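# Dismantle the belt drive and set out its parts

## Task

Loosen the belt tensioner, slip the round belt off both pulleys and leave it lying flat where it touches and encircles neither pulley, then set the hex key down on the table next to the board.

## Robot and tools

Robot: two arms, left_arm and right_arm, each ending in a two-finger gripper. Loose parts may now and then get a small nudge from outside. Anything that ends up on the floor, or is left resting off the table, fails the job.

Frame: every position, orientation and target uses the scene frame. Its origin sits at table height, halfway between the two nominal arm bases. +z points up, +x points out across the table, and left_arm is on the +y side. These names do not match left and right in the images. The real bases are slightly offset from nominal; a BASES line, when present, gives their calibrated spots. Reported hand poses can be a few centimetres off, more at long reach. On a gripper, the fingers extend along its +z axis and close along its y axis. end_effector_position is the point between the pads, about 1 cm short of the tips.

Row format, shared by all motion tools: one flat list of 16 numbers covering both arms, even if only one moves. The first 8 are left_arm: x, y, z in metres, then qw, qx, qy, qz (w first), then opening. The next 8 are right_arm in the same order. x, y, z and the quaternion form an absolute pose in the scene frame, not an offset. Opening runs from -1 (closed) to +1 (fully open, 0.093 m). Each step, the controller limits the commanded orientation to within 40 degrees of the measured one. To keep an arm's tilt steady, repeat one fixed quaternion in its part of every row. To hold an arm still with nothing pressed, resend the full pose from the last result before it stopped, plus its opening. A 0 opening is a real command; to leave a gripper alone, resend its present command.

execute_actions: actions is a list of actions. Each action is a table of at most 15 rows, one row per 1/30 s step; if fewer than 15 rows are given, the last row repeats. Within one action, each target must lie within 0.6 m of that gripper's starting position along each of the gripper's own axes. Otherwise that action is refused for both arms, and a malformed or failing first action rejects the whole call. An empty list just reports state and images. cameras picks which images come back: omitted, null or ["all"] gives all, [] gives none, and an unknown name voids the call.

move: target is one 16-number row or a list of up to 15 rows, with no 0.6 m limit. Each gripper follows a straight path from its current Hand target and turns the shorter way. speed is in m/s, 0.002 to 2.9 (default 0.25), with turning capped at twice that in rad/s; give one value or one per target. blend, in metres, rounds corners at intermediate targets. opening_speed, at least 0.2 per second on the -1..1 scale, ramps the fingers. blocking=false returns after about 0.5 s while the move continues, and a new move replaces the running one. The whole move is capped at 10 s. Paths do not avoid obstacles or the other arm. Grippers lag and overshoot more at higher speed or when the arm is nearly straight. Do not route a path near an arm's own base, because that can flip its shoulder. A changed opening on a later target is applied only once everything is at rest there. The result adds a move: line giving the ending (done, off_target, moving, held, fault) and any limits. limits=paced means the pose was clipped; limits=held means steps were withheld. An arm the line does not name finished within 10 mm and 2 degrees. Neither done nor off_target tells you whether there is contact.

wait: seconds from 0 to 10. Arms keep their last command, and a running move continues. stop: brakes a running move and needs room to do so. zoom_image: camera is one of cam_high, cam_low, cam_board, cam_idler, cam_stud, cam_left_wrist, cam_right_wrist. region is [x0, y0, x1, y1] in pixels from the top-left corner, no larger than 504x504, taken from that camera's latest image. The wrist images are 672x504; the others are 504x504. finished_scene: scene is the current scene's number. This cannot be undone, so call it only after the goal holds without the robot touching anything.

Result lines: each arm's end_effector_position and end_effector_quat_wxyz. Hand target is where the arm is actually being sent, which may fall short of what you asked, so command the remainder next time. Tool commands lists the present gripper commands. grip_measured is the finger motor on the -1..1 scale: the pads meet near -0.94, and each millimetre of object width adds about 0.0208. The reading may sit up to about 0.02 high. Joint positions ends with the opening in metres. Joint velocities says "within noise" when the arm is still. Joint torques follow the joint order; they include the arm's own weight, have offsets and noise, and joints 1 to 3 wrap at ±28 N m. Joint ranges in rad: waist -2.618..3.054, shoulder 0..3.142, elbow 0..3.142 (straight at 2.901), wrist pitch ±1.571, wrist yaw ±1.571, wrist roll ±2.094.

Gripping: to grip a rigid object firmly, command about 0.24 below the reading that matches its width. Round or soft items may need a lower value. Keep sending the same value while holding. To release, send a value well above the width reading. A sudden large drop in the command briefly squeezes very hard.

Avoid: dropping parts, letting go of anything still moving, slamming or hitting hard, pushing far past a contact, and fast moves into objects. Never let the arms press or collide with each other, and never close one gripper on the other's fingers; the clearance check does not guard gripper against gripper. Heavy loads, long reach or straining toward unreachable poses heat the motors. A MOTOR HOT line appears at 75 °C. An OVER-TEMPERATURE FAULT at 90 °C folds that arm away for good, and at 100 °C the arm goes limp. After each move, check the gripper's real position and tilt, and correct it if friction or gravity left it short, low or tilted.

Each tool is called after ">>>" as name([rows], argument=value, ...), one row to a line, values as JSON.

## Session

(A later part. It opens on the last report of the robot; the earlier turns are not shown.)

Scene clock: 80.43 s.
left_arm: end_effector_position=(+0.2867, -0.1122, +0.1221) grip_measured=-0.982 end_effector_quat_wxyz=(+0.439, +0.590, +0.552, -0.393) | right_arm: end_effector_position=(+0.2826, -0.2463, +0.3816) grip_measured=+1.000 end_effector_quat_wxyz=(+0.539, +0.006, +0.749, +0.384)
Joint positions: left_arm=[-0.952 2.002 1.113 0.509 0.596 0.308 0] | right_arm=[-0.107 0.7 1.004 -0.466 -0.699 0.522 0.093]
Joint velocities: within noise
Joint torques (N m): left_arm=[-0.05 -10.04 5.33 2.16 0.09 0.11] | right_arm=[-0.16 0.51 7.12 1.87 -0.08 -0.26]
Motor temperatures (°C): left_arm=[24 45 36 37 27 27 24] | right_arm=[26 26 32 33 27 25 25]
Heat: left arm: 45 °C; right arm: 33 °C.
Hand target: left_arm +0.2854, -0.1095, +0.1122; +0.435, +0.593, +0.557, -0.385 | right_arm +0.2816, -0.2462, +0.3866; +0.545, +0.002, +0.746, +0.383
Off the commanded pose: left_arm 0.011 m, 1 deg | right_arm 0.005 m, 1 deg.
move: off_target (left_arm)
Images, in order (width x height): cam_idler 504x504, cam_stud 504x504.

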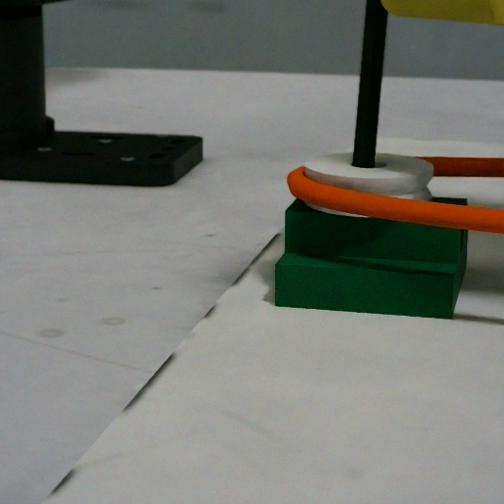

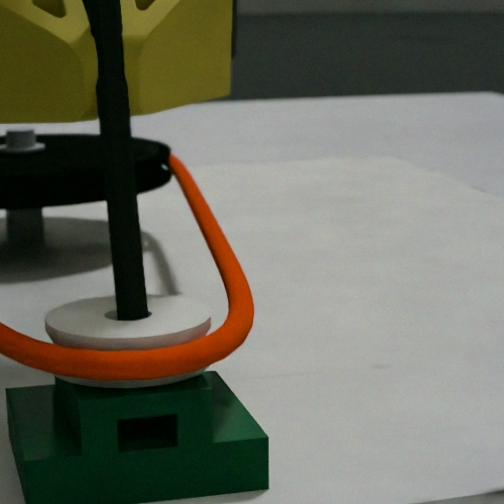

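>>> move([
  [0.284,-0.1045,0.122,0.4353,0.5931,0.5573,-0.3851,-1,0.2817,-0.2462,0.3867,0.545,0.002,0.746,0.383,1],
], speed=0.12, cameras=["cam_idler","cam_stud"])

>>> zoom_image(camera="cam_stud", region=[30, 220, 230, 380])

>>> zoom_image(camera="cam_idler", region=[270, 80, 470, 240])

Scene clock: 81.37 s.
left_arm: end_effector_position=(+0.2861, -0.1113, +0.1214) grip_measured=-0.982 end_effector_quat_wxyz=(+0.438, +0.590, +0.553, -0.393) | right_arm: end_effector_position=(+0.2826, -0.2463, +0.3816) grip_measured=+1.000 end_effector_quat_wxyz=(+0.539, +0.006, +0.749, +0.384)
Joint positions: left_arm=[-0.952 2 1.108 0.511 0.596 0.308 0] | right_arm=[-0.107 0.7 1.004 -0.466 -0.699 0.522 0.093]
Joint velocities: within noise
Joint torques (N m): left_arm=[0.4 -13.08 4.9 1.82 0.13 0.11] | right_arm=[-0.21 0.57 7.23 1.83 -0.1 -0.23]
Motor temperatures (°C): left_arm=[24 45 36 37 27 27 24] | right_arm=[26 26 32 33 27 25 25]
Heat: left arm: 45 °C; right arm: 33 °C.
Hand target: left_arm +0.2839, -0.1047, +0.1219; +0.435, +0.593, +0.557, -0.385 | right_arm +0.2816, -0.2462, +0.3866; +0.545, +0.002, +0.746, +0.383
Off the commanded pose: left_arm 0.007 m, 1 deg | right_arm 0.005 m, 1 deg.
move: done
Images, in order (width x height): cam_idler 504x504, cam_stud 504x504.

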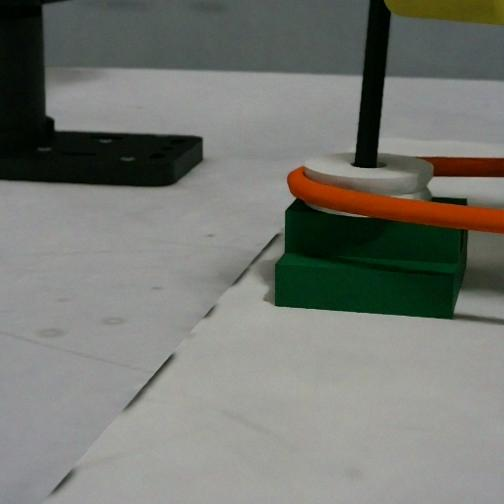

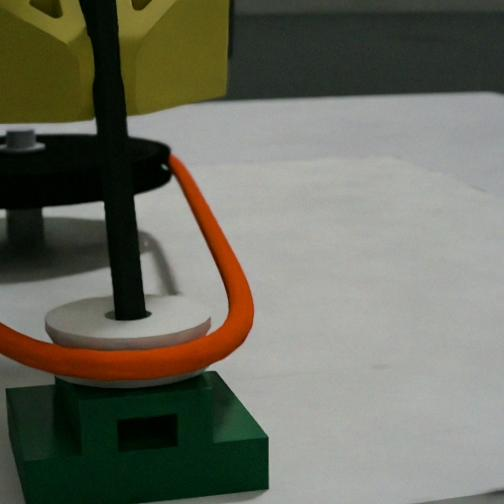

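Scaled by 2.520 from the camera's 504x504 image, which has a finer 720x720 frame.

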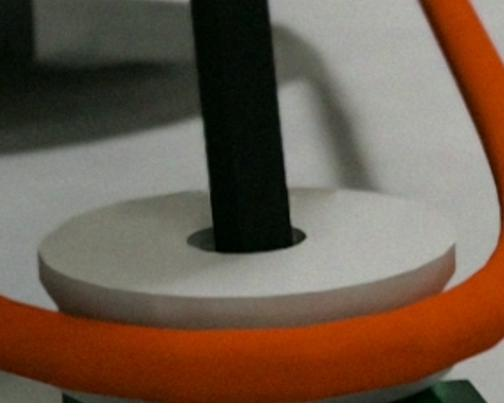

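Scaled by 2.520 from the camera's 504x504 image, which has a finer 720x720 frame.

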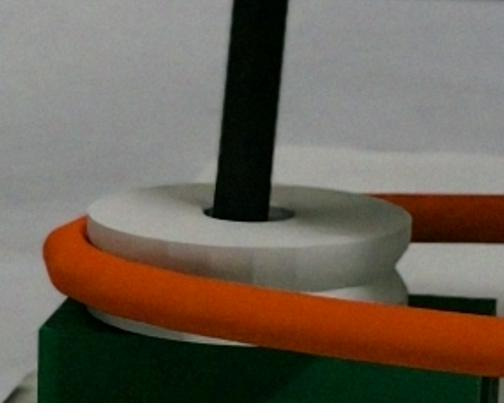

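>>> move([
  [0.2833,-0.1028,0.122,0.4353,0.5931,0.5573,-0.3851,-1,0.2817,-0.2462,0.3867,0.545,0.002,0.746,0.383,1],
  [0.2850,-0.1055,0.113,0.4353,0.5931,0.5573,-0.3851,-1,0.2817,-0.2462,0.3867,0.545,0.002,0.746,0.383,1],
], speed=0.12, cameras=["cam_idler","cam_stud"])

>>> zoom_image(camera="cam_stud", region=[30, 220, 230, 380])

>>> zoom_image(camera="cam_idler", region=[270, 80, 470, 240])

Scene clock: 82.30 s.
left_arm: end_effector_position=(+0.2855, -0.1103, +0.1216) grip_measured=-0.982 end_effector_quat_wxyz=(+0.440, +0.590, +0.551, -0.392) | right_arm: end_effector_position=(+0.2826, -0.2463, +0.3816) grip_measured=+1.000 end_effector_quat_wxyz=(+0.539, +0.006, +0.749, +0.384)
Joint positions: left_arm=[-0.952 1.996 1.1 0.518 0.595 0.311 0] | right_arm=[-0.107 0.7 1.004 -0.466 -0.699 0.522 0.093]
Joint velocities: within noise
Joint torques (N m): left_arm=[0.44 -10.52 5.09 2.08 0.15 0.11] | right_arm=[-0.32 0.54 7.06 1.86 -0.08 -0.22]
Motor temperatures (°C): left_arm=[24 45 36 37 27 27 24] | right_arm=[26 26 32 33 27 25 25]
Heat: left arm: 45 °C; right arm: 33 °C.
Hand target: left_arm +0.2849, -0.1056, +0.1131; +0.435, +0.593, +0.557, -0.385 | right_arm +0.2816, -0.2462, +0.3866; +0.545, +0.002, +0.746, +0.383
Off the commanded pose: left_arm 0.010 m, 1 deg | right_arm 0.005 m, 1 deg.
move: done
Images, in order (width x height): cam_idler 504x504, cam_stud 504x504.

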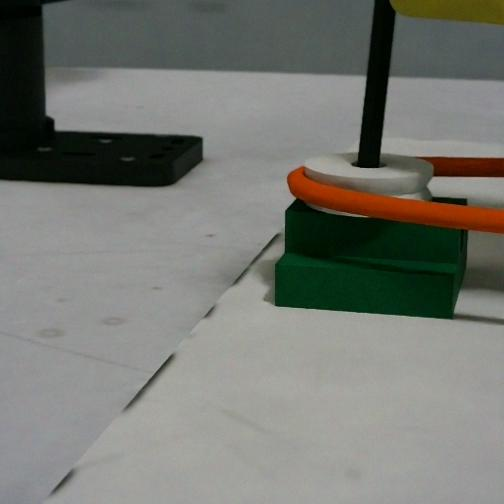

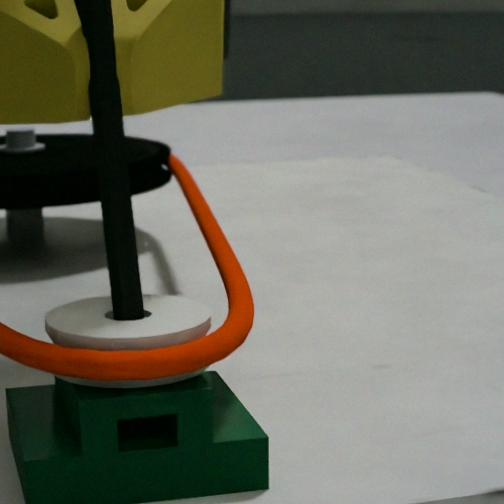

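Scaled by 2.520 from the camera's 504x504 image, which has a finer 720x720 frame.

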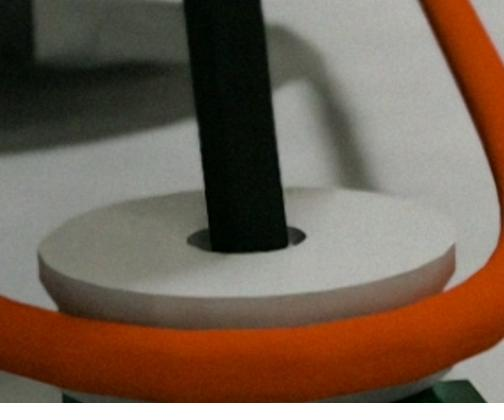

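Scaled by 2.520 from the camera's 504x504 image, which has a finer 720x720 frame.

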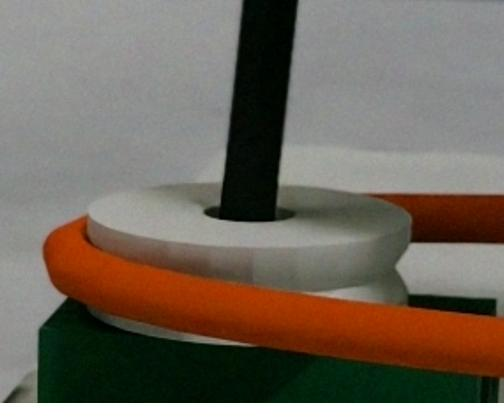

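>>> move([
  [0.2850,-0.1082,0.113,0.4206,0.6029,0.5684,-0.3694,-1,0.2817,-0.2462,0.3867,0.545,0.002,0.746,0.383,1],
  [0.2841,-0.1082,0.112,0.4453,0.5618,0.6091,-0.3392,-1,0.2817,-0.2462,0.3867,0.545,0.002,0.746,0.383,1],
], speed=0.12, cameras=["cam_idler","cam_stud"])

>>> zoom_image(camera="cam_stud", region=[30, 220, 230, 380])

>>> zoom_image(camera="cam_idler", region=[270, 80, 470, 240])

Scene clock: 84.33 s.
left_arm: end_effector_position=(+0.2855, -0.1153, +0.1218) grip_measured=-0.982 end_effector_quat_wxyz=(+0.456, +0.564, +0.590, -0.355) | right_arm: end_effector_position=(+0.2826, -0.2463, +0.3816) grip_measured=+1.000 end_effector_quat_wxyz=(+0.539, +0.006, +0.749, +0.384)
Joint positions: left_arm=[-1.004 1.97 1.084 0.512 0.427 0.262 0] | right_arm=[-0.107 0.7 1.004 -0.466 -0.699 0.522 0.093]
Joint velocities: within noise
Joint torques (N m): left_arm=[-0.35 -11.67 4.77 1.83 -0.22 -0.05] | right_arm=[-0.28 0.64 7.15 1.86 -0.11 -0.23]
Motor temperatures (°C): left_arm=[24 46 36 37 27 27 24] | right_arm=[26 26 32 33 27 25 25]
Heat: left arm: 46 °C; right arm: 33 °C.
Hand target: left_arm +0.2840, -0.1082, +0.1120; +0.445, +0.562, +0.608, -0.339 | right_arm +0.2816, -0.2462, +0.3866; +0.545, +0.002, +0.746, +0.383
Off the commanded pose: left_arm 0.012 m, 3 deg | right_arm 0.005 m, 1 deg.
move: off_target (left_arm)
Images, in order (width x height): cam_idler 504x504, cam_stud 504x504.

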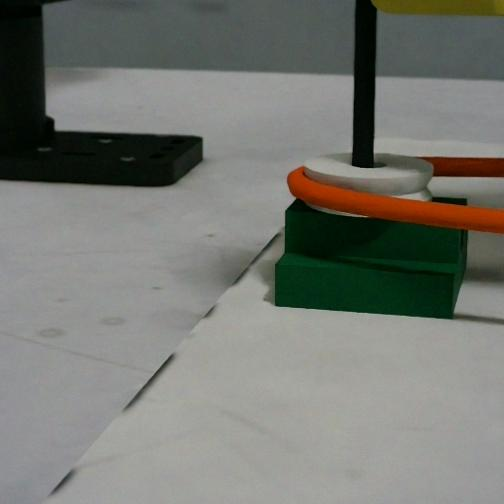

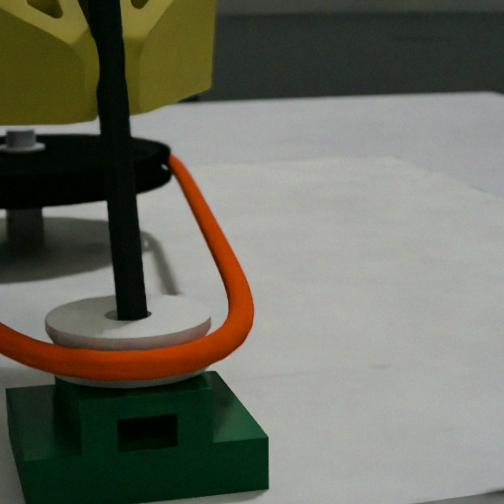

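Scaled by 2.520 from the camera's 504x504 image, which has a finer 720x720 frame.

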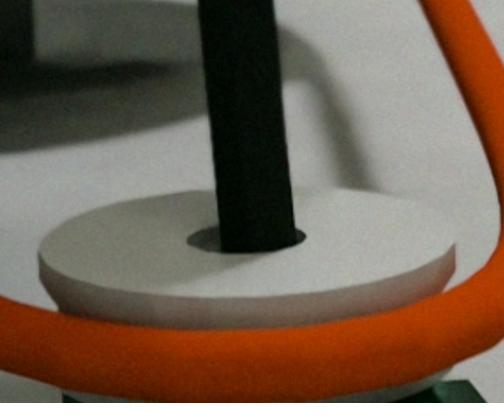

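Scaled by 2.520 from the camera's 504x504 image, which has a finer 720x720 frame.

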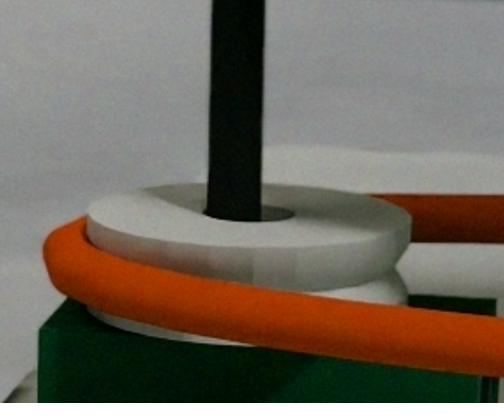

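>>> move([
  [0.2855,-0.1050,0.115,0.4206,0.6029,0.5684,-0.3694,-1,0.2817,-0.2462,0.3867,0.545,0.002,0.746,0.383,1],
  [0.2805,-0.1090,0.113,0.4206,0.6029,0.5684,-0.3694,-1,0.2817,-0.2462,0.3867,0.545,0.002,0.746,0.383,1],
  [0.2855,-0.1150,0.113,0.4206,0.6029,0.5684,-0.3694,-1,0.2817,-0.2462,0.3867,0.545,0.002,0.746,0.383,1],
  [0.2905,-0.1090,0.113,0.4206,0.6029,0.5684,-0.3694,-1,0.2817,-0.2462,0.3867,0.545,0.002,0.746,0.383,1],
  [0.2855,-0.1050,0.113,0.3938,0.6411,0.5250,-0.3978,-1,0.2817,-0.2462,0.3867,0.545,0.002,0.746,0.383,1],
  [0.2805,-0.1090,0.113,0.3938,0.6411,0.5250,-0.3978,-1,0.2817,-0.2462,0.3867,0.545,0.002,0.746,0.383,1],
  [0.2855,-0.1150,0.113,0.3938,0.6411,0.5250,-0.3978,-1,0.2817,-0.2462,0.3867,0.545,0.002,0.746,0.383,1],
  [0.2905,-0.1090,0.113,0.3938,0.6411,0.5250,-0.3978,-1,0.2817,-0.2462,0.3867,0.545,0.002,0.746,0.383,1],
  [0.2870,-0.1070,0.113,0.3938,0.6411,0.5250,-0.3978,-1,0.2817,-0.2462,0.3867,0.545,0.002,0.746,0.383,1],
], speed=0.08, cameras=["cam_idler","cam_stud"])

>>> zoom_image(camera="cam_stud", region=[30, 220, 230, 380])

>>> zoom_image(camera="cam_idler", region=[270, 80, 470, 240])

Scene clock: 87.77 s.
left_arm: end_effector_position=(+0.2855, -0.1083, +0.1226) grip_measured=-0.982 end_effector_quat_wxyz=(+0.403, +0.637, +0.520, -0.402) | right_arm: end_effector_position=(+0.2826, -0.2463, +0.3816) grip_measured=+1.000 end_effector_quat_wxyz=(+0.539, +0.006, +0.749, +0.384)
Joint positions: left_arm=[-0.917 2.012 1.206 0.316 0.724 0.443 0] | right_arm=[-0.107 0.7 1.004 -0.466 -0.699 0.522 0.093]
Joint velocities: within noise
Joint torques (N m): left_arm=[0.59 -9.4 7.79 1.77 0.33 0.14] | right_arm=[-0.23 0.57 7.09 1.84 -0.12 -0.24]
Motor temperatures (°C): left_arm=[24 46 36 37 27 27 24] | right_arm=[26 26 32 33 27 25 25]
Heat: left arm: 46 °C; right arm: 33 °C.
Hand target: left_arm +0.2868, -0.1068, +0.1130; +0.394, +0.641, +0.525, -0.398 | right_arm +0.2816, -0.2462, +0.3866; +0.545, +0.002, +0.746, +0.383
Off the commanded pose: left_arm 0.010 m, 1 deg | right_arm 0.005 m, 1 deg.
move: done
Images, in order (width x height): cam_idler 504x504, cam_stud 504x504.

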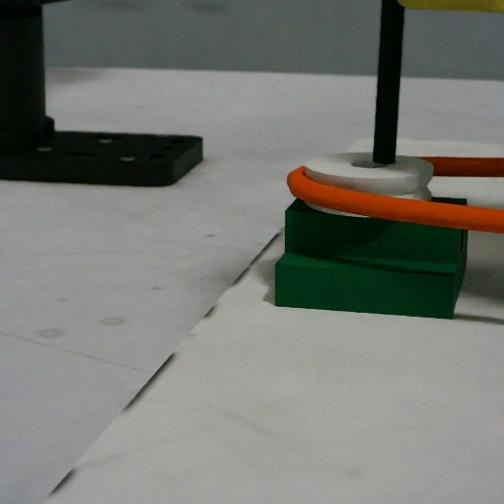

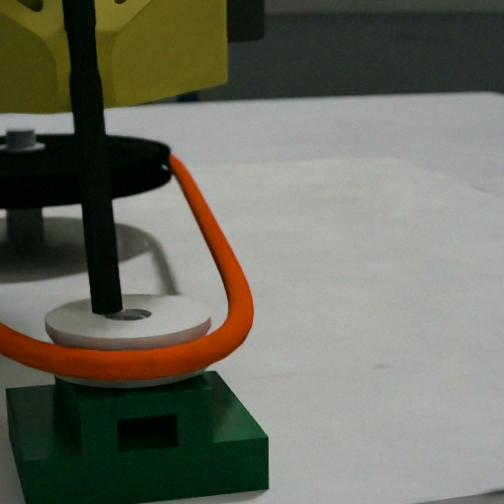

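Scaled by 2.520 from the camera's 504x504 image, which has a finer 720x720 frame.

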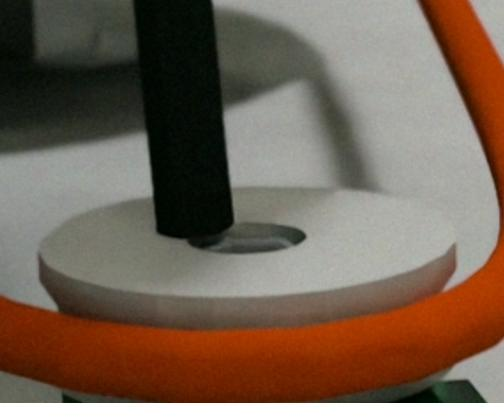

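Scaled by 2.520 from the camera's 504x504 image, which has a finer 720x720 frame.

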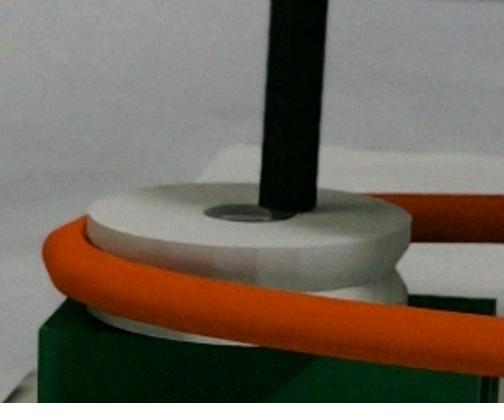

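>>> move([
  [0.286,-0.1130,0.137,0.4363,0.5775,0.5942,-0.3507,-1,0.2817,-0.2462,0.3867,0.545,0.002,0.746,0.383,1],
], speed=0.1, cameras=["cam_idler","cam_stud"])

>>> zoom_image(camera="cam_stud", region=[30, 220, 230, 380])

>>> zoom_image(camera="cam_idler", region=[270, 80, 470, 240])

Scene clock: 90.60 s.
left_arm: end_effector_position=(+0.2876, -0.1157, +0.1234) grip_measured=-0.982 end_effector_quat_wxyz=(+0.422, +0.582, +0.598, -0.354) | right_arm: end_effector_position=(+0.2826, -0.2463, +0.3816) grip_measured=+1.000 end_effector_quat_wxyz=(+0.539, +0.006, +0.749, +0.384)
Joint positions: left_arm=[-0.989 1.967 1.161 0.35 0.471 0.293 0] | right_arm=[-0.107 0.7 1.004 -0.466 -0.699 0.522 0.093]
Joint velocities: within noise
Joint torques (N m): left_arm=[-0.24 -13.96 5.75 2.18 0.04 -0.08] | right_arm=[-0.21 0.51 7.23 1.84 -0.11 -0.22]
Motor temperatures (°C): left_arm=[24 47 36 37 27 27 24] | right_arm=[26 26 32 33 27 25 25]
Heat: left arm: 47 °C; right arm: 33 °C.
Hand target: left_arm +0.2860, -0.1132, +0.1367; +0.436, +0.578, +0.594, -0.351 | right_arm +0.2816, -0.2462, +0.3866; +0.545, +0.002, +0.746, +0.383
Off the commanded pose: left_arm 0.014 m, 2 deg | right_arm 0.005 m, 1 deg.
move: off_target (left_arm)
Images, in order (width x height): cam_idler 504x504, cam_stud 504x504.

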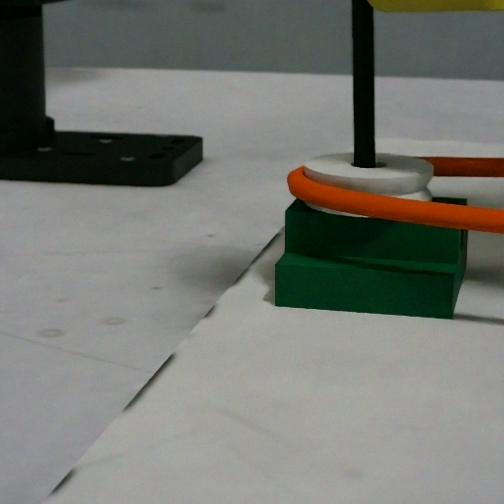

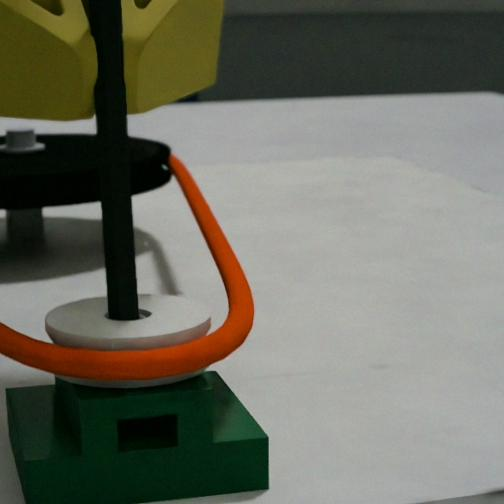

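Scaled by 2.520 from the camera's 504x504 image, which has a finer 720x720 frame.

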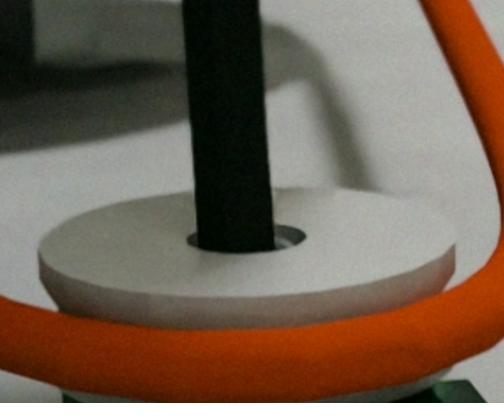

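Scaled by 2.520 from the camera's 504x504 image, which has a finer 720x720 frame.

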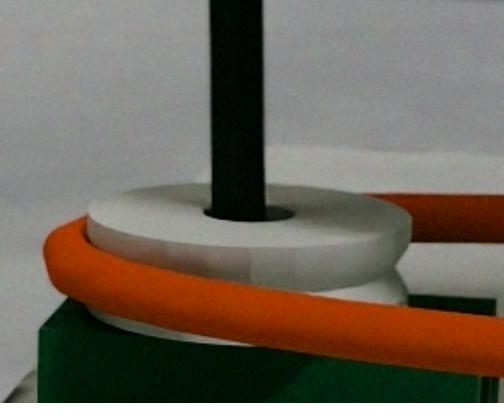

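>>> move([
  [0.2895,-0.1105,0.128,0.4363,0.5775,0.5942,-0.3507,-1,0.2817,-0.2462,0.3867,0.545,0.002,0.746,0.383,1],
], speed=0.1, cameras=["cam_idler","cam_stud"])

>>> zoom_image(camera="cam_stud", region=[30, 220, 230, 380])

>>> zoom_image(camera="cam_idler", region=[270, 80, 470, 240])

Scene clock: 91.60 s.
left_arm: end_effector_position=(+0.2874, -0.1152, +0.1233) grip_measured=-0.982 end_effector_quat_wxyz=(+0.428, +0.581, +0.594, -0.355) | right_arm: end_effector_position=(+0.2826, -0.2463, +0.3816) grip_measured=+1.000 end_effector_quat_wxyz=(+0.539, +0.006, +0.749, +0.384)
Joint positions: left_arm=[-0.989 1.967 1.147 0.378 0.47 0.292 0] | right_arm=[-0.107 0.7 1.004 -0.466 -0.699 0.522 0.093]
Joint velocities: within noise
Joint torques (N m): left_arm=[0.72 -12.38 5.61 2.22 0.11 0] | right_arm=[-0.24 0.53 7.17 1.83 -0.12 -0.26]
Motor temperatures (°C): left_arm=[24 47 36 37 27 27 24] | right_arm=[26 26 32 33 27 25 25]
Heat: left arm: 47 °C; right arm: 33 °C.
Hand target: left_arm +0.2895, -0.1106, +0.1280; +0.436, +0.578, +0.594, -0.351 | right_arm +0.2816, -0.2462, +0.3866; +0.545, +0.002, +0.746, +0.383
Off the commanded pose: left_arm 0.007 m, 1 deg | right_arm 0.005 m, 1 deg.
move: done
Images, in order (width x height): cam_idler 504x504, cam_stud 504x504.

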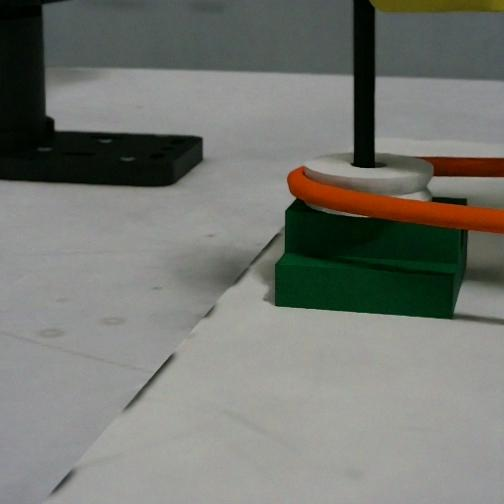

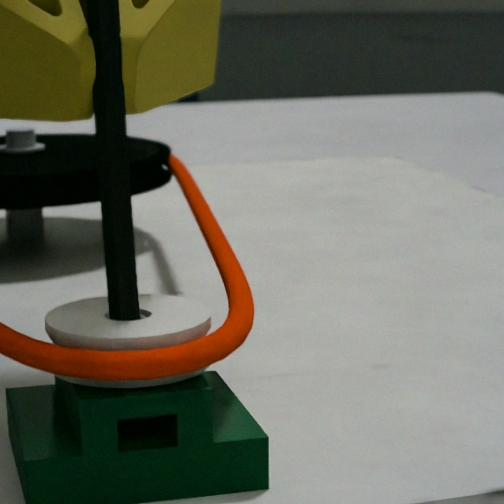

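Scaled by 2.520 from the camera's 504x504 image, which has a finer 720x720 frame.

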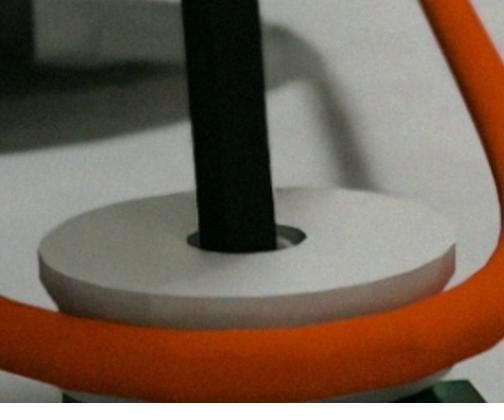

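Scaled by 2.520 from the camera's 504x504 image, which has a finer 720x720 frame.

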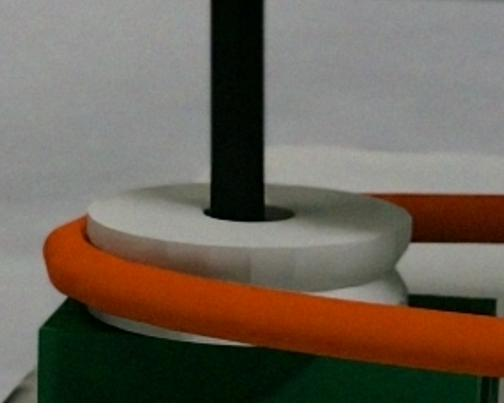

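>>> move([
  [0.2905,-0.1085,0.127,0.4363,0.5775,0.5942,-0.3507,-1,0.2817,-0.2462,0.3867,0.545,0.002,0.746,0.383,1],
], speed=0.1, cameras=["cam_idler","cam_stud"])

>>> zoom_image(camera="cam_stud", region=[30, 220, 230, 380])

>>> zoom_image(camera="cam_idler", region=[270, 80, 470, 240])

Scene clock: 92.53 s.
left_arm: end_effector_position=(+0.2886, -0.1142, +0.1230) grip_measured=-0.982 end_effector_quat_wxyz=(+0.430, +0.580, +0.594, -0.355) | right_arm: end_effector_position=(+0.2826, -0.2463, +0.3816) grip_measured=+1.000 end_effector_quat_wxyz=(+0.539, +0.006, +0.749, +0.384)
Joint positions: left_arm=[-0.986 1.967 1.142 0.388 0.471 0.292 0] | right_arm=[-0.107 0.7 1.004 -0.466 -0.699 0.522 0.093]
Joint velocities: within noise
Joint torques (N m): left_arm=[0.9 -12.44 5.5 2.19 0.15 0.03] | right_arm=[-0.38 0.58 7.21 1.85 -0.11 -0.24]
Motor temperatures (°C): left_arm=[24 47 36 37 27 27 24] | right_arm=[26 26 32 33 27 25 25]
Heat: left arm: 47 °C; right arm: 33 °C.
Hand target: left_arm +0.2905, -0.1087, +0.1269; +0.436, +0.578, +0.594, -0.351 | right_arm +0.2816, -0.2462, +0.3866; +0.545, +0.002, +0.746, +0.383
Off the commanded pose: left_arm 0.007 m, 1 deg | right_arm 0.005 m, 1 deg.
move: done
Images, in order (width x height): cam_idler 504x504, cam_stud 504x504.

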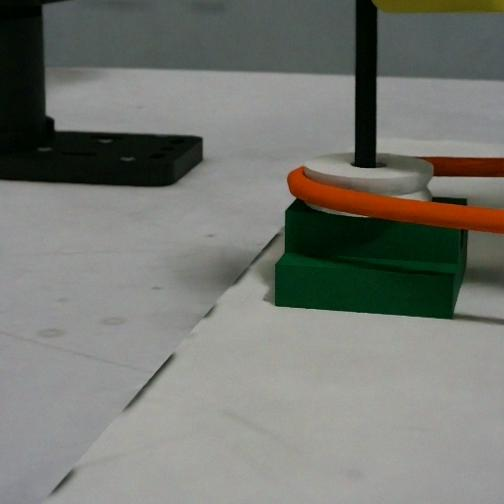

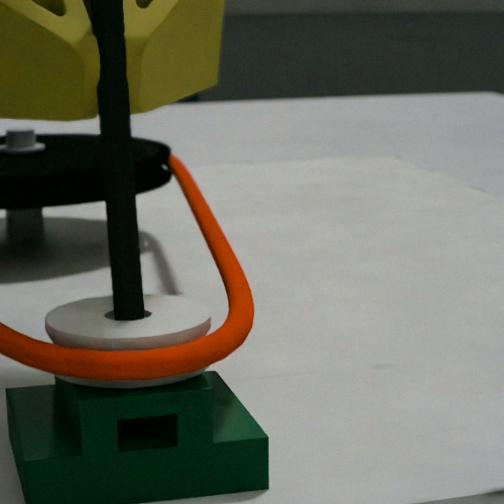

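Scaled by 2.520 from the camera's 504x504 image, which has a finer 720x720 frame.

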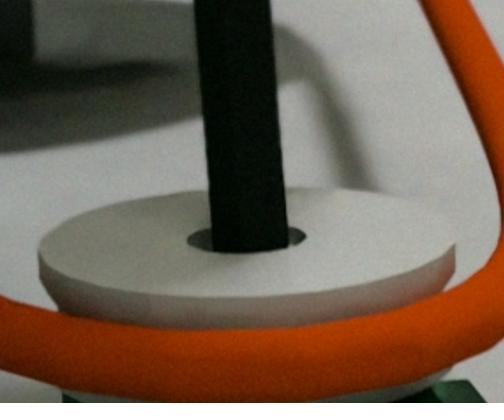

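Scaled by 2.520 from the camera's 504x504 image, which has a finer 720x720 frame.

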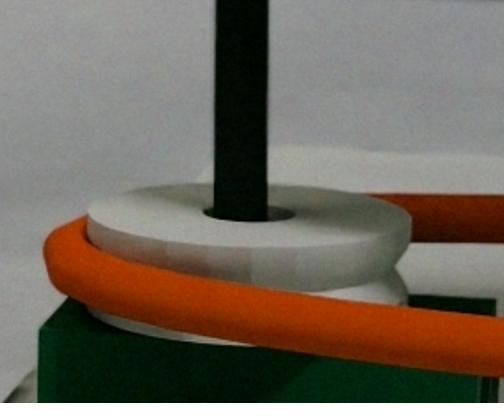

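>>> move([
  [0.2890,-0.1055,0.126,0.4363,0.5775,0.5942,-0.3507,-1,0.2817,-0.2462,0.3867,0.545,0.002,0.746,0.383,1],
], speed=0.1, cameras=["cam_idler","cam_stud"])

>>> zoom_image(camera="cam_stud", region=[30, 220, 230, 380])

>>> zoom_image(camera="cam_idler", region=[270, 80, 470, 240])

Scene clock: 93.50 s.
left_arm: end_effector_position=(+0.2883, -0.1132, +0.1226) grip_measured=-0.982 end_effector_quat_wxyz=(+0.435, +0.579, +0.590, -0.357) | right_arm: end_effector_position=(+0.2826, -0.2463, +0.3816) grip_measured=+1.000 end_effector_quat_wxyz=(+0.539, +0.006, +0.749, +0.384)
Joint positions: left_arm=[-0.984 1.967 1.128 0.413 0.474 0.292 0] | right_arm=[-0.107 0.7 1.004 -0.466 -0.699 0.522 0.093]
Joint velocities: within noise
Joint torques (N m): left_arm=[0.9 -13.09 5.09 1.99 0.12 0.04] | right_arm=[-0.27 0.46 7.19 1.84 -0.11 -0.24]
Motor temperatures (°C): left_arm=[24 47 36 37 27 27 24] | right_arm=[26 26 32 33 27 25 25]
Heat: left arm: 47 °C; right arm: 33 °C.
Hand target: left_arm +0.2891, -0.1058, +0.1259; +0.436, +0.577, +0.594, -0.351 | right_arm +0.2816, -0.2462, +0.3866; +0.545, +0.002, +0.746, +0.383
Off the commanded pose: left_arm 0.008 m, 1 deg | right_arm 0.005 m, 1 deg.
move: done
Images, in order (width x height): cam_idler 504x504, cam_stud 504x504.

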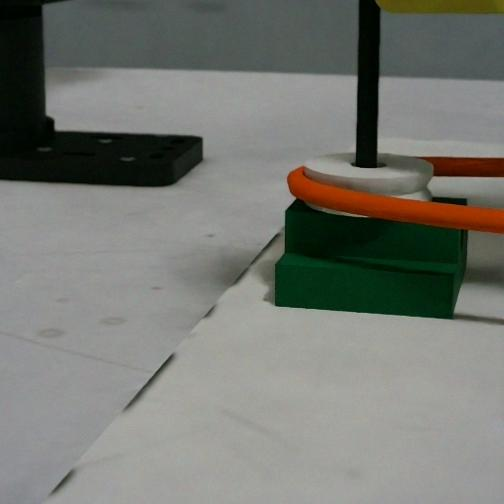

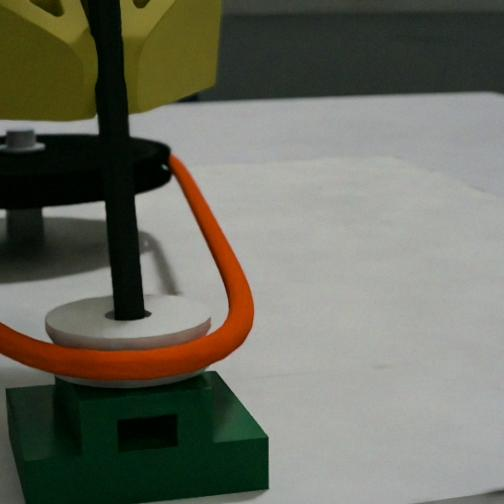

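Scaled by 2.520 from the camera's 504x504 image, which has a finer 720x720 frame.

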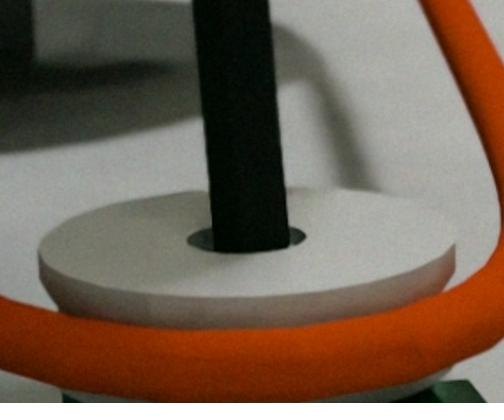

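Scaled by 2.520 from the camera's 504x504 image, which has a finer 720x720 frame.

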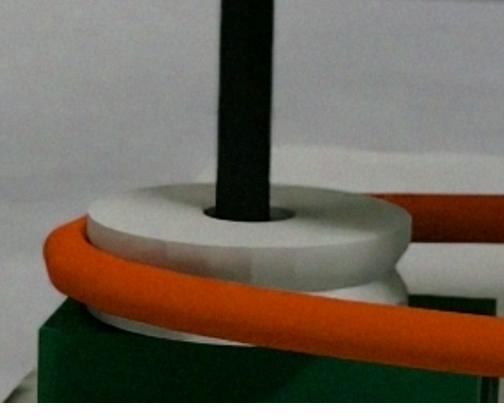

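>>> move([
  [0.2885,-0.1055,0.117,0.4363,0.5775,0.5942,-0.3507,-1,0.2817,-0.2462,0.3867,0.545,0.002,0.746,0.383,1],
  [0.2880,-0.1055,0.115,0.4512,0.5510,0.6188,-0.3313,-1,0.2817,-0.2462,0.3867,0.545,0.002,0.746,0.383,1],
], speed=0.08, cameras=["cam_idler","cam_stud"])

>>> zoom_image(camera="cam_stud", region=[30, 220, 230, 380])

>>> zoom_image(camera="cam_idler", region=[270, 80, 470, 240])

Scene clock: 95.07 s.
left_arm: end_effector_position=(+0.2889, -0.1128, +0.1218) grip_measured=-0.982 end_effector_quat_wxyz=(+0.459, +0.554, +0.602, -0.346) | right_arm: end_effector_position=(+0.2826, -0.2463, +0.3816) grip_measured=+1.000 end_effector_quat_wxyz=(+0.539, +0.006, +0.749, +0.384)
Joint positions: left_arm=[-1.006 1.96 1.076 0.508 0.392 0.248 0] | right_arm=[-0.107 0.7 1.004 -0.466 -0.699 0.522 0.093]
Joint velocities: within noise
Joint torques (N m): left_arm=[-0.18 -11.95 4.86 1.89 -0.23 -0.05] | right_arm=[-0.27 0.54 7.21 1.84 -0.09 -0.23]
Motor temperatures (°C): left_arm=[24 47 36 37 27 27 24] | right_arm=[26 26 32 33 27 25 25]
Heat: left arm: 47 °C; right arm: 33 °C.
Hand target: left_arm +0.2881, -0.1055, +0.1148; +0.451, +0.551, +0.618, -0.331 | right_arm +0.2816, -0.2462, +0.3866; +0.545, +0.002, +0.746, +0.383
Off the commanded pose: left_arm 0.010 m, 3 deg | right_arm 0.005 m, 1 deg.
move: off_target (left_arm)
Images, in order (width x height): cam_idler 504x504, cam_stud 504x504.

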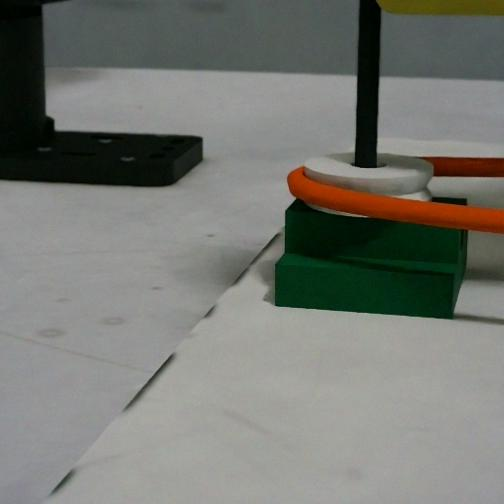

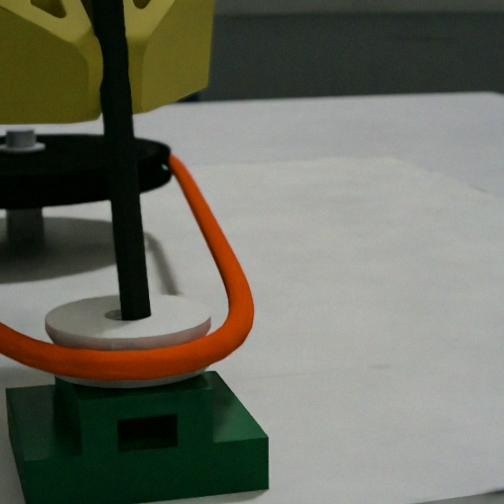

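Scaled by 2.520 from the camera's 504x504 image, which has a finer 720x720 frame.

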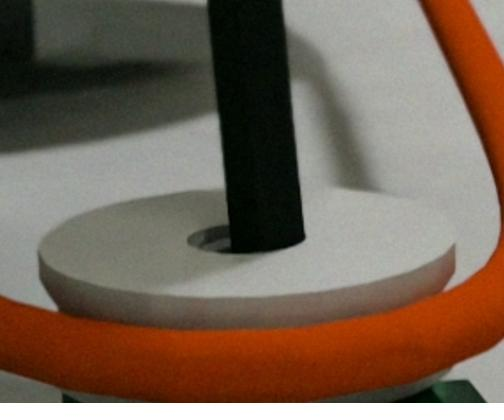

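Scaled by 2.520 from the camera's 504x504 image, which has a finer 720x720 frame.

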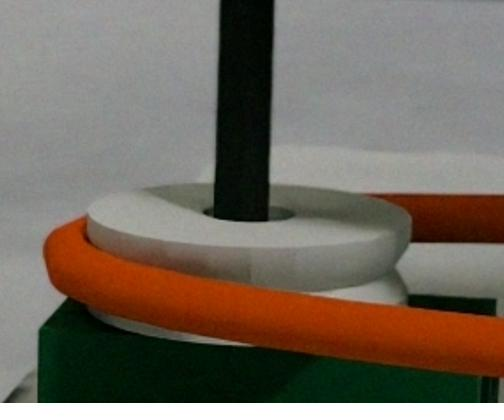

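>>> move([
  [0.2840,-0.1058,0.119,0.4512,0.5510,0.6188,-0.3313,-1,0.2817,-0.2462,0.3867,0.545,0.002,0.746,0.383,1],
], speed=0.08, cameras=["cam_idler","cam_stud"])

>>> zoom_image(camera="cam_stud", region=[30, 220, 230, 380])

>>> zoom_image(camera="cam_idler", region=[270, 80, 470, 240])

Scene clock: 96.20 s.
left_arm: end_effector_position=(+0.2875, -0.1129, +0.1224) grip_measured=-0.982 end_effector_quat_wxyz=(+0.461, +0.552, +0.605, -0.341) | right_arm: end_effector_position=(+0.2826, -0.2463, +0.3816) grip_measured=+1.000 end_effector_quat_wxyz=(+0.539, +0.006, +0.749, +0.384)
Joint positions: left_arm=[-1.014 1.954 1.071 0.508 0.372 0.245 0] | right_arm=[-0.107 0.7 1.004 -0.466 -0.699 0.522 0.093]
Joint velocities: within noise
Joint torques (N m): left_arm=[-0.29 -12.71 5.05 1.76 -0.13 -0.08] | right_arm=[-0.16 0.49 7.1 1.81 -0.09 -0.22]
Motor temperatures (°C): left_arm=[24 48 36 37 27 27 24] | right_arm=[26 26 32 34 27 25 25]
Heat: left arm: 48 °C; right arm: 34 °C.
Hand target: left_arm +0.2841, -0.1059, +0.1189; +0.452, +0.551, +0.618, -0.332 | right_arm +0.2816, -0.2462, +0.3866; +0.545, +0.002, +0.746, +0.383
Off the commanded pose: left_arm 0.009 m, 2 deg | right_arm 0.005 m, 1 deg.
move: done
Images, in order (width x height): cam_idler 504x504, cam_stud 504x504.

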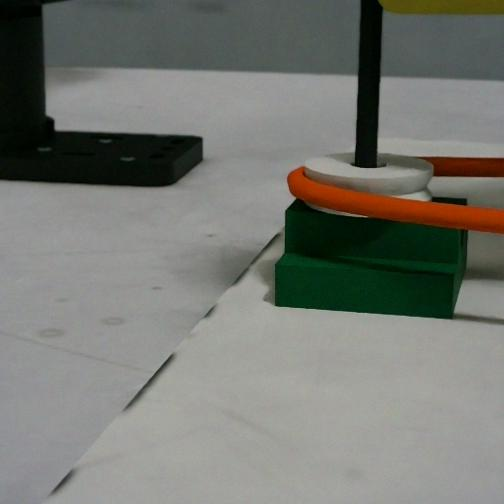

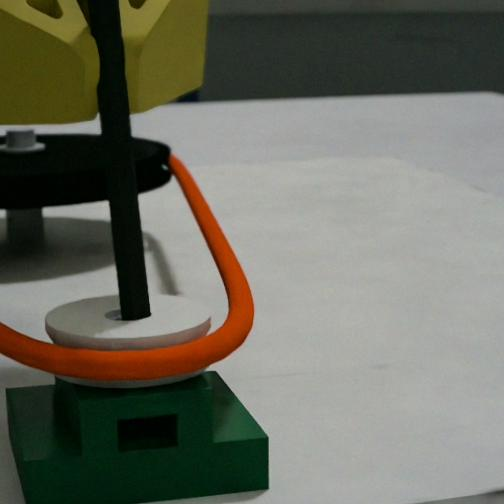

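Scaled by 2.520 from the camera's 504x504 image, which has a finer 720x720 frame.

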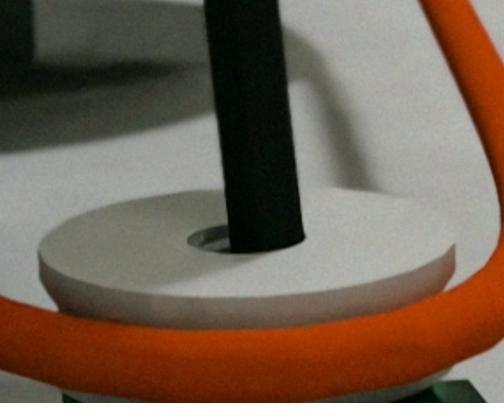

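Scaled by 2.520 from the camera's 504x504 image, which has a finer 720x720 frame.

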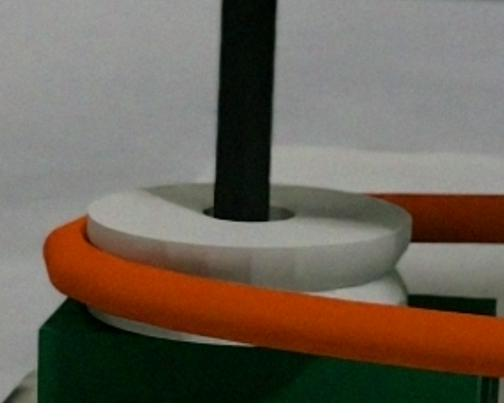

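>>> move([
  [0.2805,-0.1062,0.124,0.4512,0.5510,0.6188,-0.3313,-1,0.2817,-0.2462,0.3867,0.545,0.002,0.746,0.383,1],
], speed=0.08, cameras=["cam_idler","cam_stud"])

>>> zoom_image(camera="cam_stud", region=[30, 220, 230, 380])

>>> zoom_image(camera="cam_idler", region=[270, 80, 470, 240])

Scene clock: 97.17 s.
left_arm: end_effector_position=(+0.2845, -0.1126, +0.1225) grip_measured=-0.982 end_effector_quat_wxyz=(+0.458, +0.552, +0.609, -0.338) | right_arm: end_effector_position=(+0.2826, -0.2463, +0.3816) grip_measured=+1.000 end_effector_quat_wxyz=(+0.539, +0.006, +0.749, +0.384)
Joint positions: left_arm=[-1.023 1.944 1.069 0.489 0.359 0.242 0] | right_arm=[-0.107 0.7 1.004 -0.466 -0.699 0.522 0.093]
Joint velocities: within noise
Joint torques (N m): left_arm=[-0.36 -13.18 5.29 1.79 -0.03 -0.11] | right_arm=[-0.14 0.66 7.24 1.86 -0.13 -0.25]
Motor temperatures (°C): left_arm=[24 48 35 37 27 27 24] | right_arm=[26 26 32 34 27 25 25]
Heat: left arm: 48 °C; right arm: 34 °C.
Hand target: left_arm +0.2805, -0.1063, +0.1237; +0.451, +0.551, +0.619, -0.332 | right_arm +0.2816, -0.2462, +0.3866; +0.545, +0.002, +0.746, +0.383
Off the commanded pose: left_arm 0.008 m, 2 deg | right_arm 0.005 m, 1 deg.
move: done
Images, in order (width x height): cam_idler 504x504, cam_stud 504x504.

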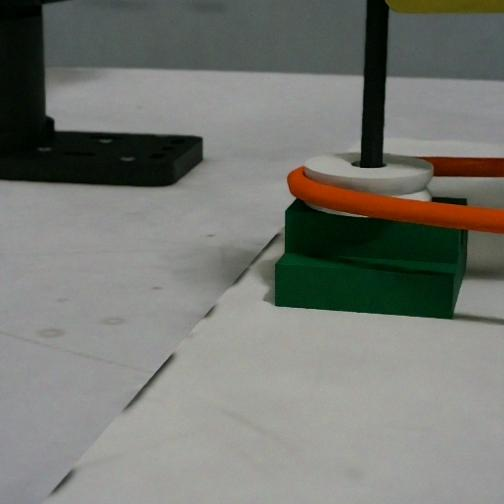

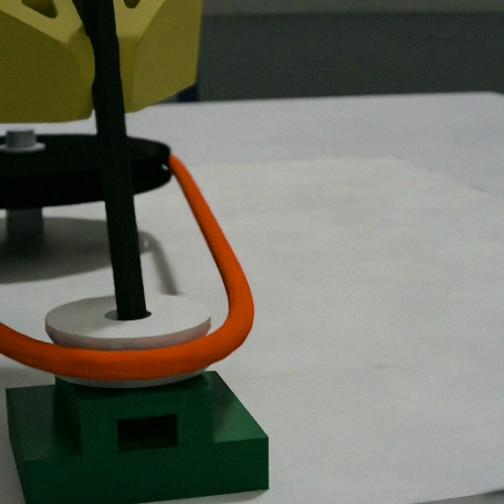

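Scaled by 2.520 from the camera's 504x504 image, which has a finer 720x720 frame.

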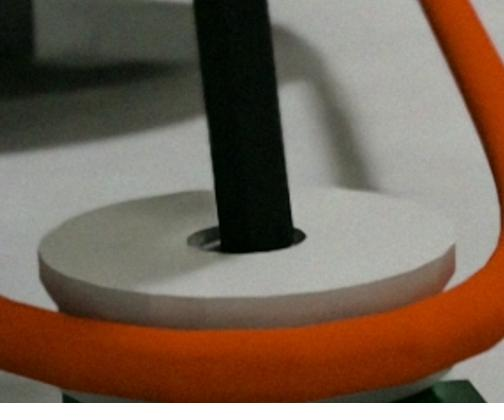

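Scaled by 2.520 from the camera's 504x504 image, which has a finer 720x720 frame.

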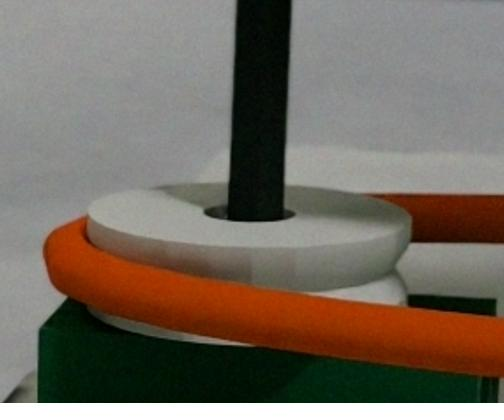

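>>> move([
  [0.2790,-0.1095,0.120,0.4512,0.5510,0.6188,-0.3313,-1,0.2817,-0.2462,0.3867,0.545,0.002,0.746,0.383,1],
], speed=0.08, cameras=["cam_idler","cam_stud"])

>>> zoom_image(camera="cam_stud", region=[30, 220, 230, 380])

>>> zoom_image(camera="cam_idler", region=[270, 80, 470, 240])

Scene clock: 98.03 s.
left_arm: end_effector_position=(+0.2837, -0.1135, +0.1225) grip_measured=-0.982 end_effector_quat_wxyz=(+0.459, +0.551, +0.610, -0.336) | right_arm: end_effector_position=(+0.2826, -0.2463, +0.3816) grip_measured=+1.000 end_effector_quat_wxyz=(+0.539, +0.006, +0.749, +0.384)
Joint positions: left_arm=[-1.028 1.944 1.069 0.489 0.347 0.24 0] | right_arm=[-0.107 0.7 1.004 -0.466 -0.699 0.522 0.093]
Joint velocities: within noise
Joint torques (N m): left_arm=[-0.53 -11.84 5.53 1.95 -0.01 -0.11] | right_arm=[-0.18 0.55 7.05 1.83 -0.11 -0.23]
Motor temperatures (°C): left_arm=[24 48 36 37 27 27 24] | right_arm=[26 26 32 34 27 25 25]
Heat: left arm: 48 °C; right arm: 34 °C.
Hand target: left_arm +0.2791, -0.1095, +0.1200; +0.451, +0.551, +0.619, -0.331 | right_arm +0.2816, -0.2462, +0.3866; +0.545, +0.002, +0.746, +0.383
Off the commanded pose: left_arm 0.007 m, 1 deg | right_arm 0.005 m, 1 deg.
move: done
Images, in order (width x height): cam_idler 504x504, cam_stud 504x504.

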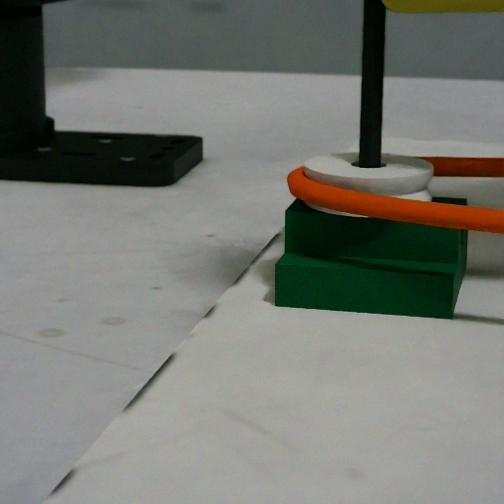

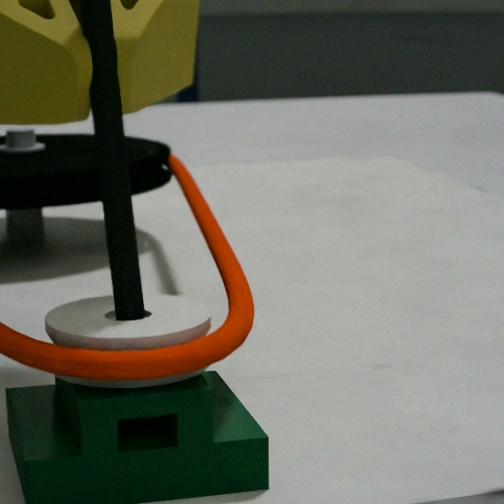

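Scaled by 2.520 from the camera's 504x504 image, which has a finer 720x720 frame.

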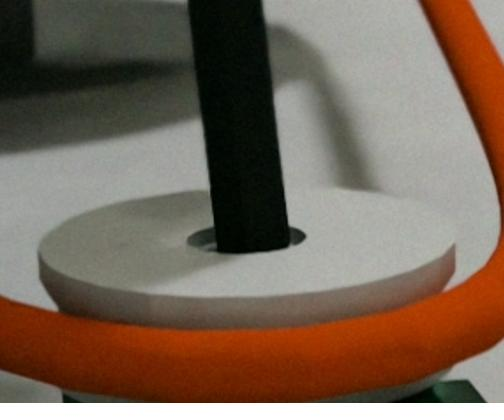

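Scaled by 2.520 from the camera's 504x504 image, which has a finer 720x720 frame.

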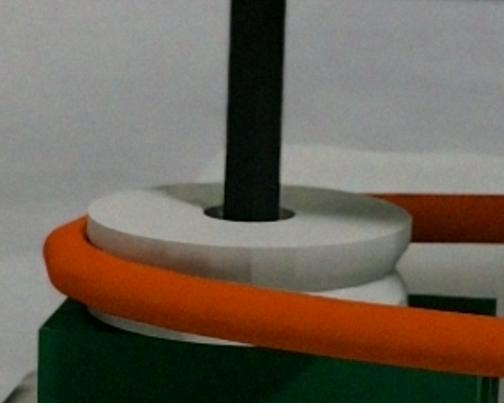

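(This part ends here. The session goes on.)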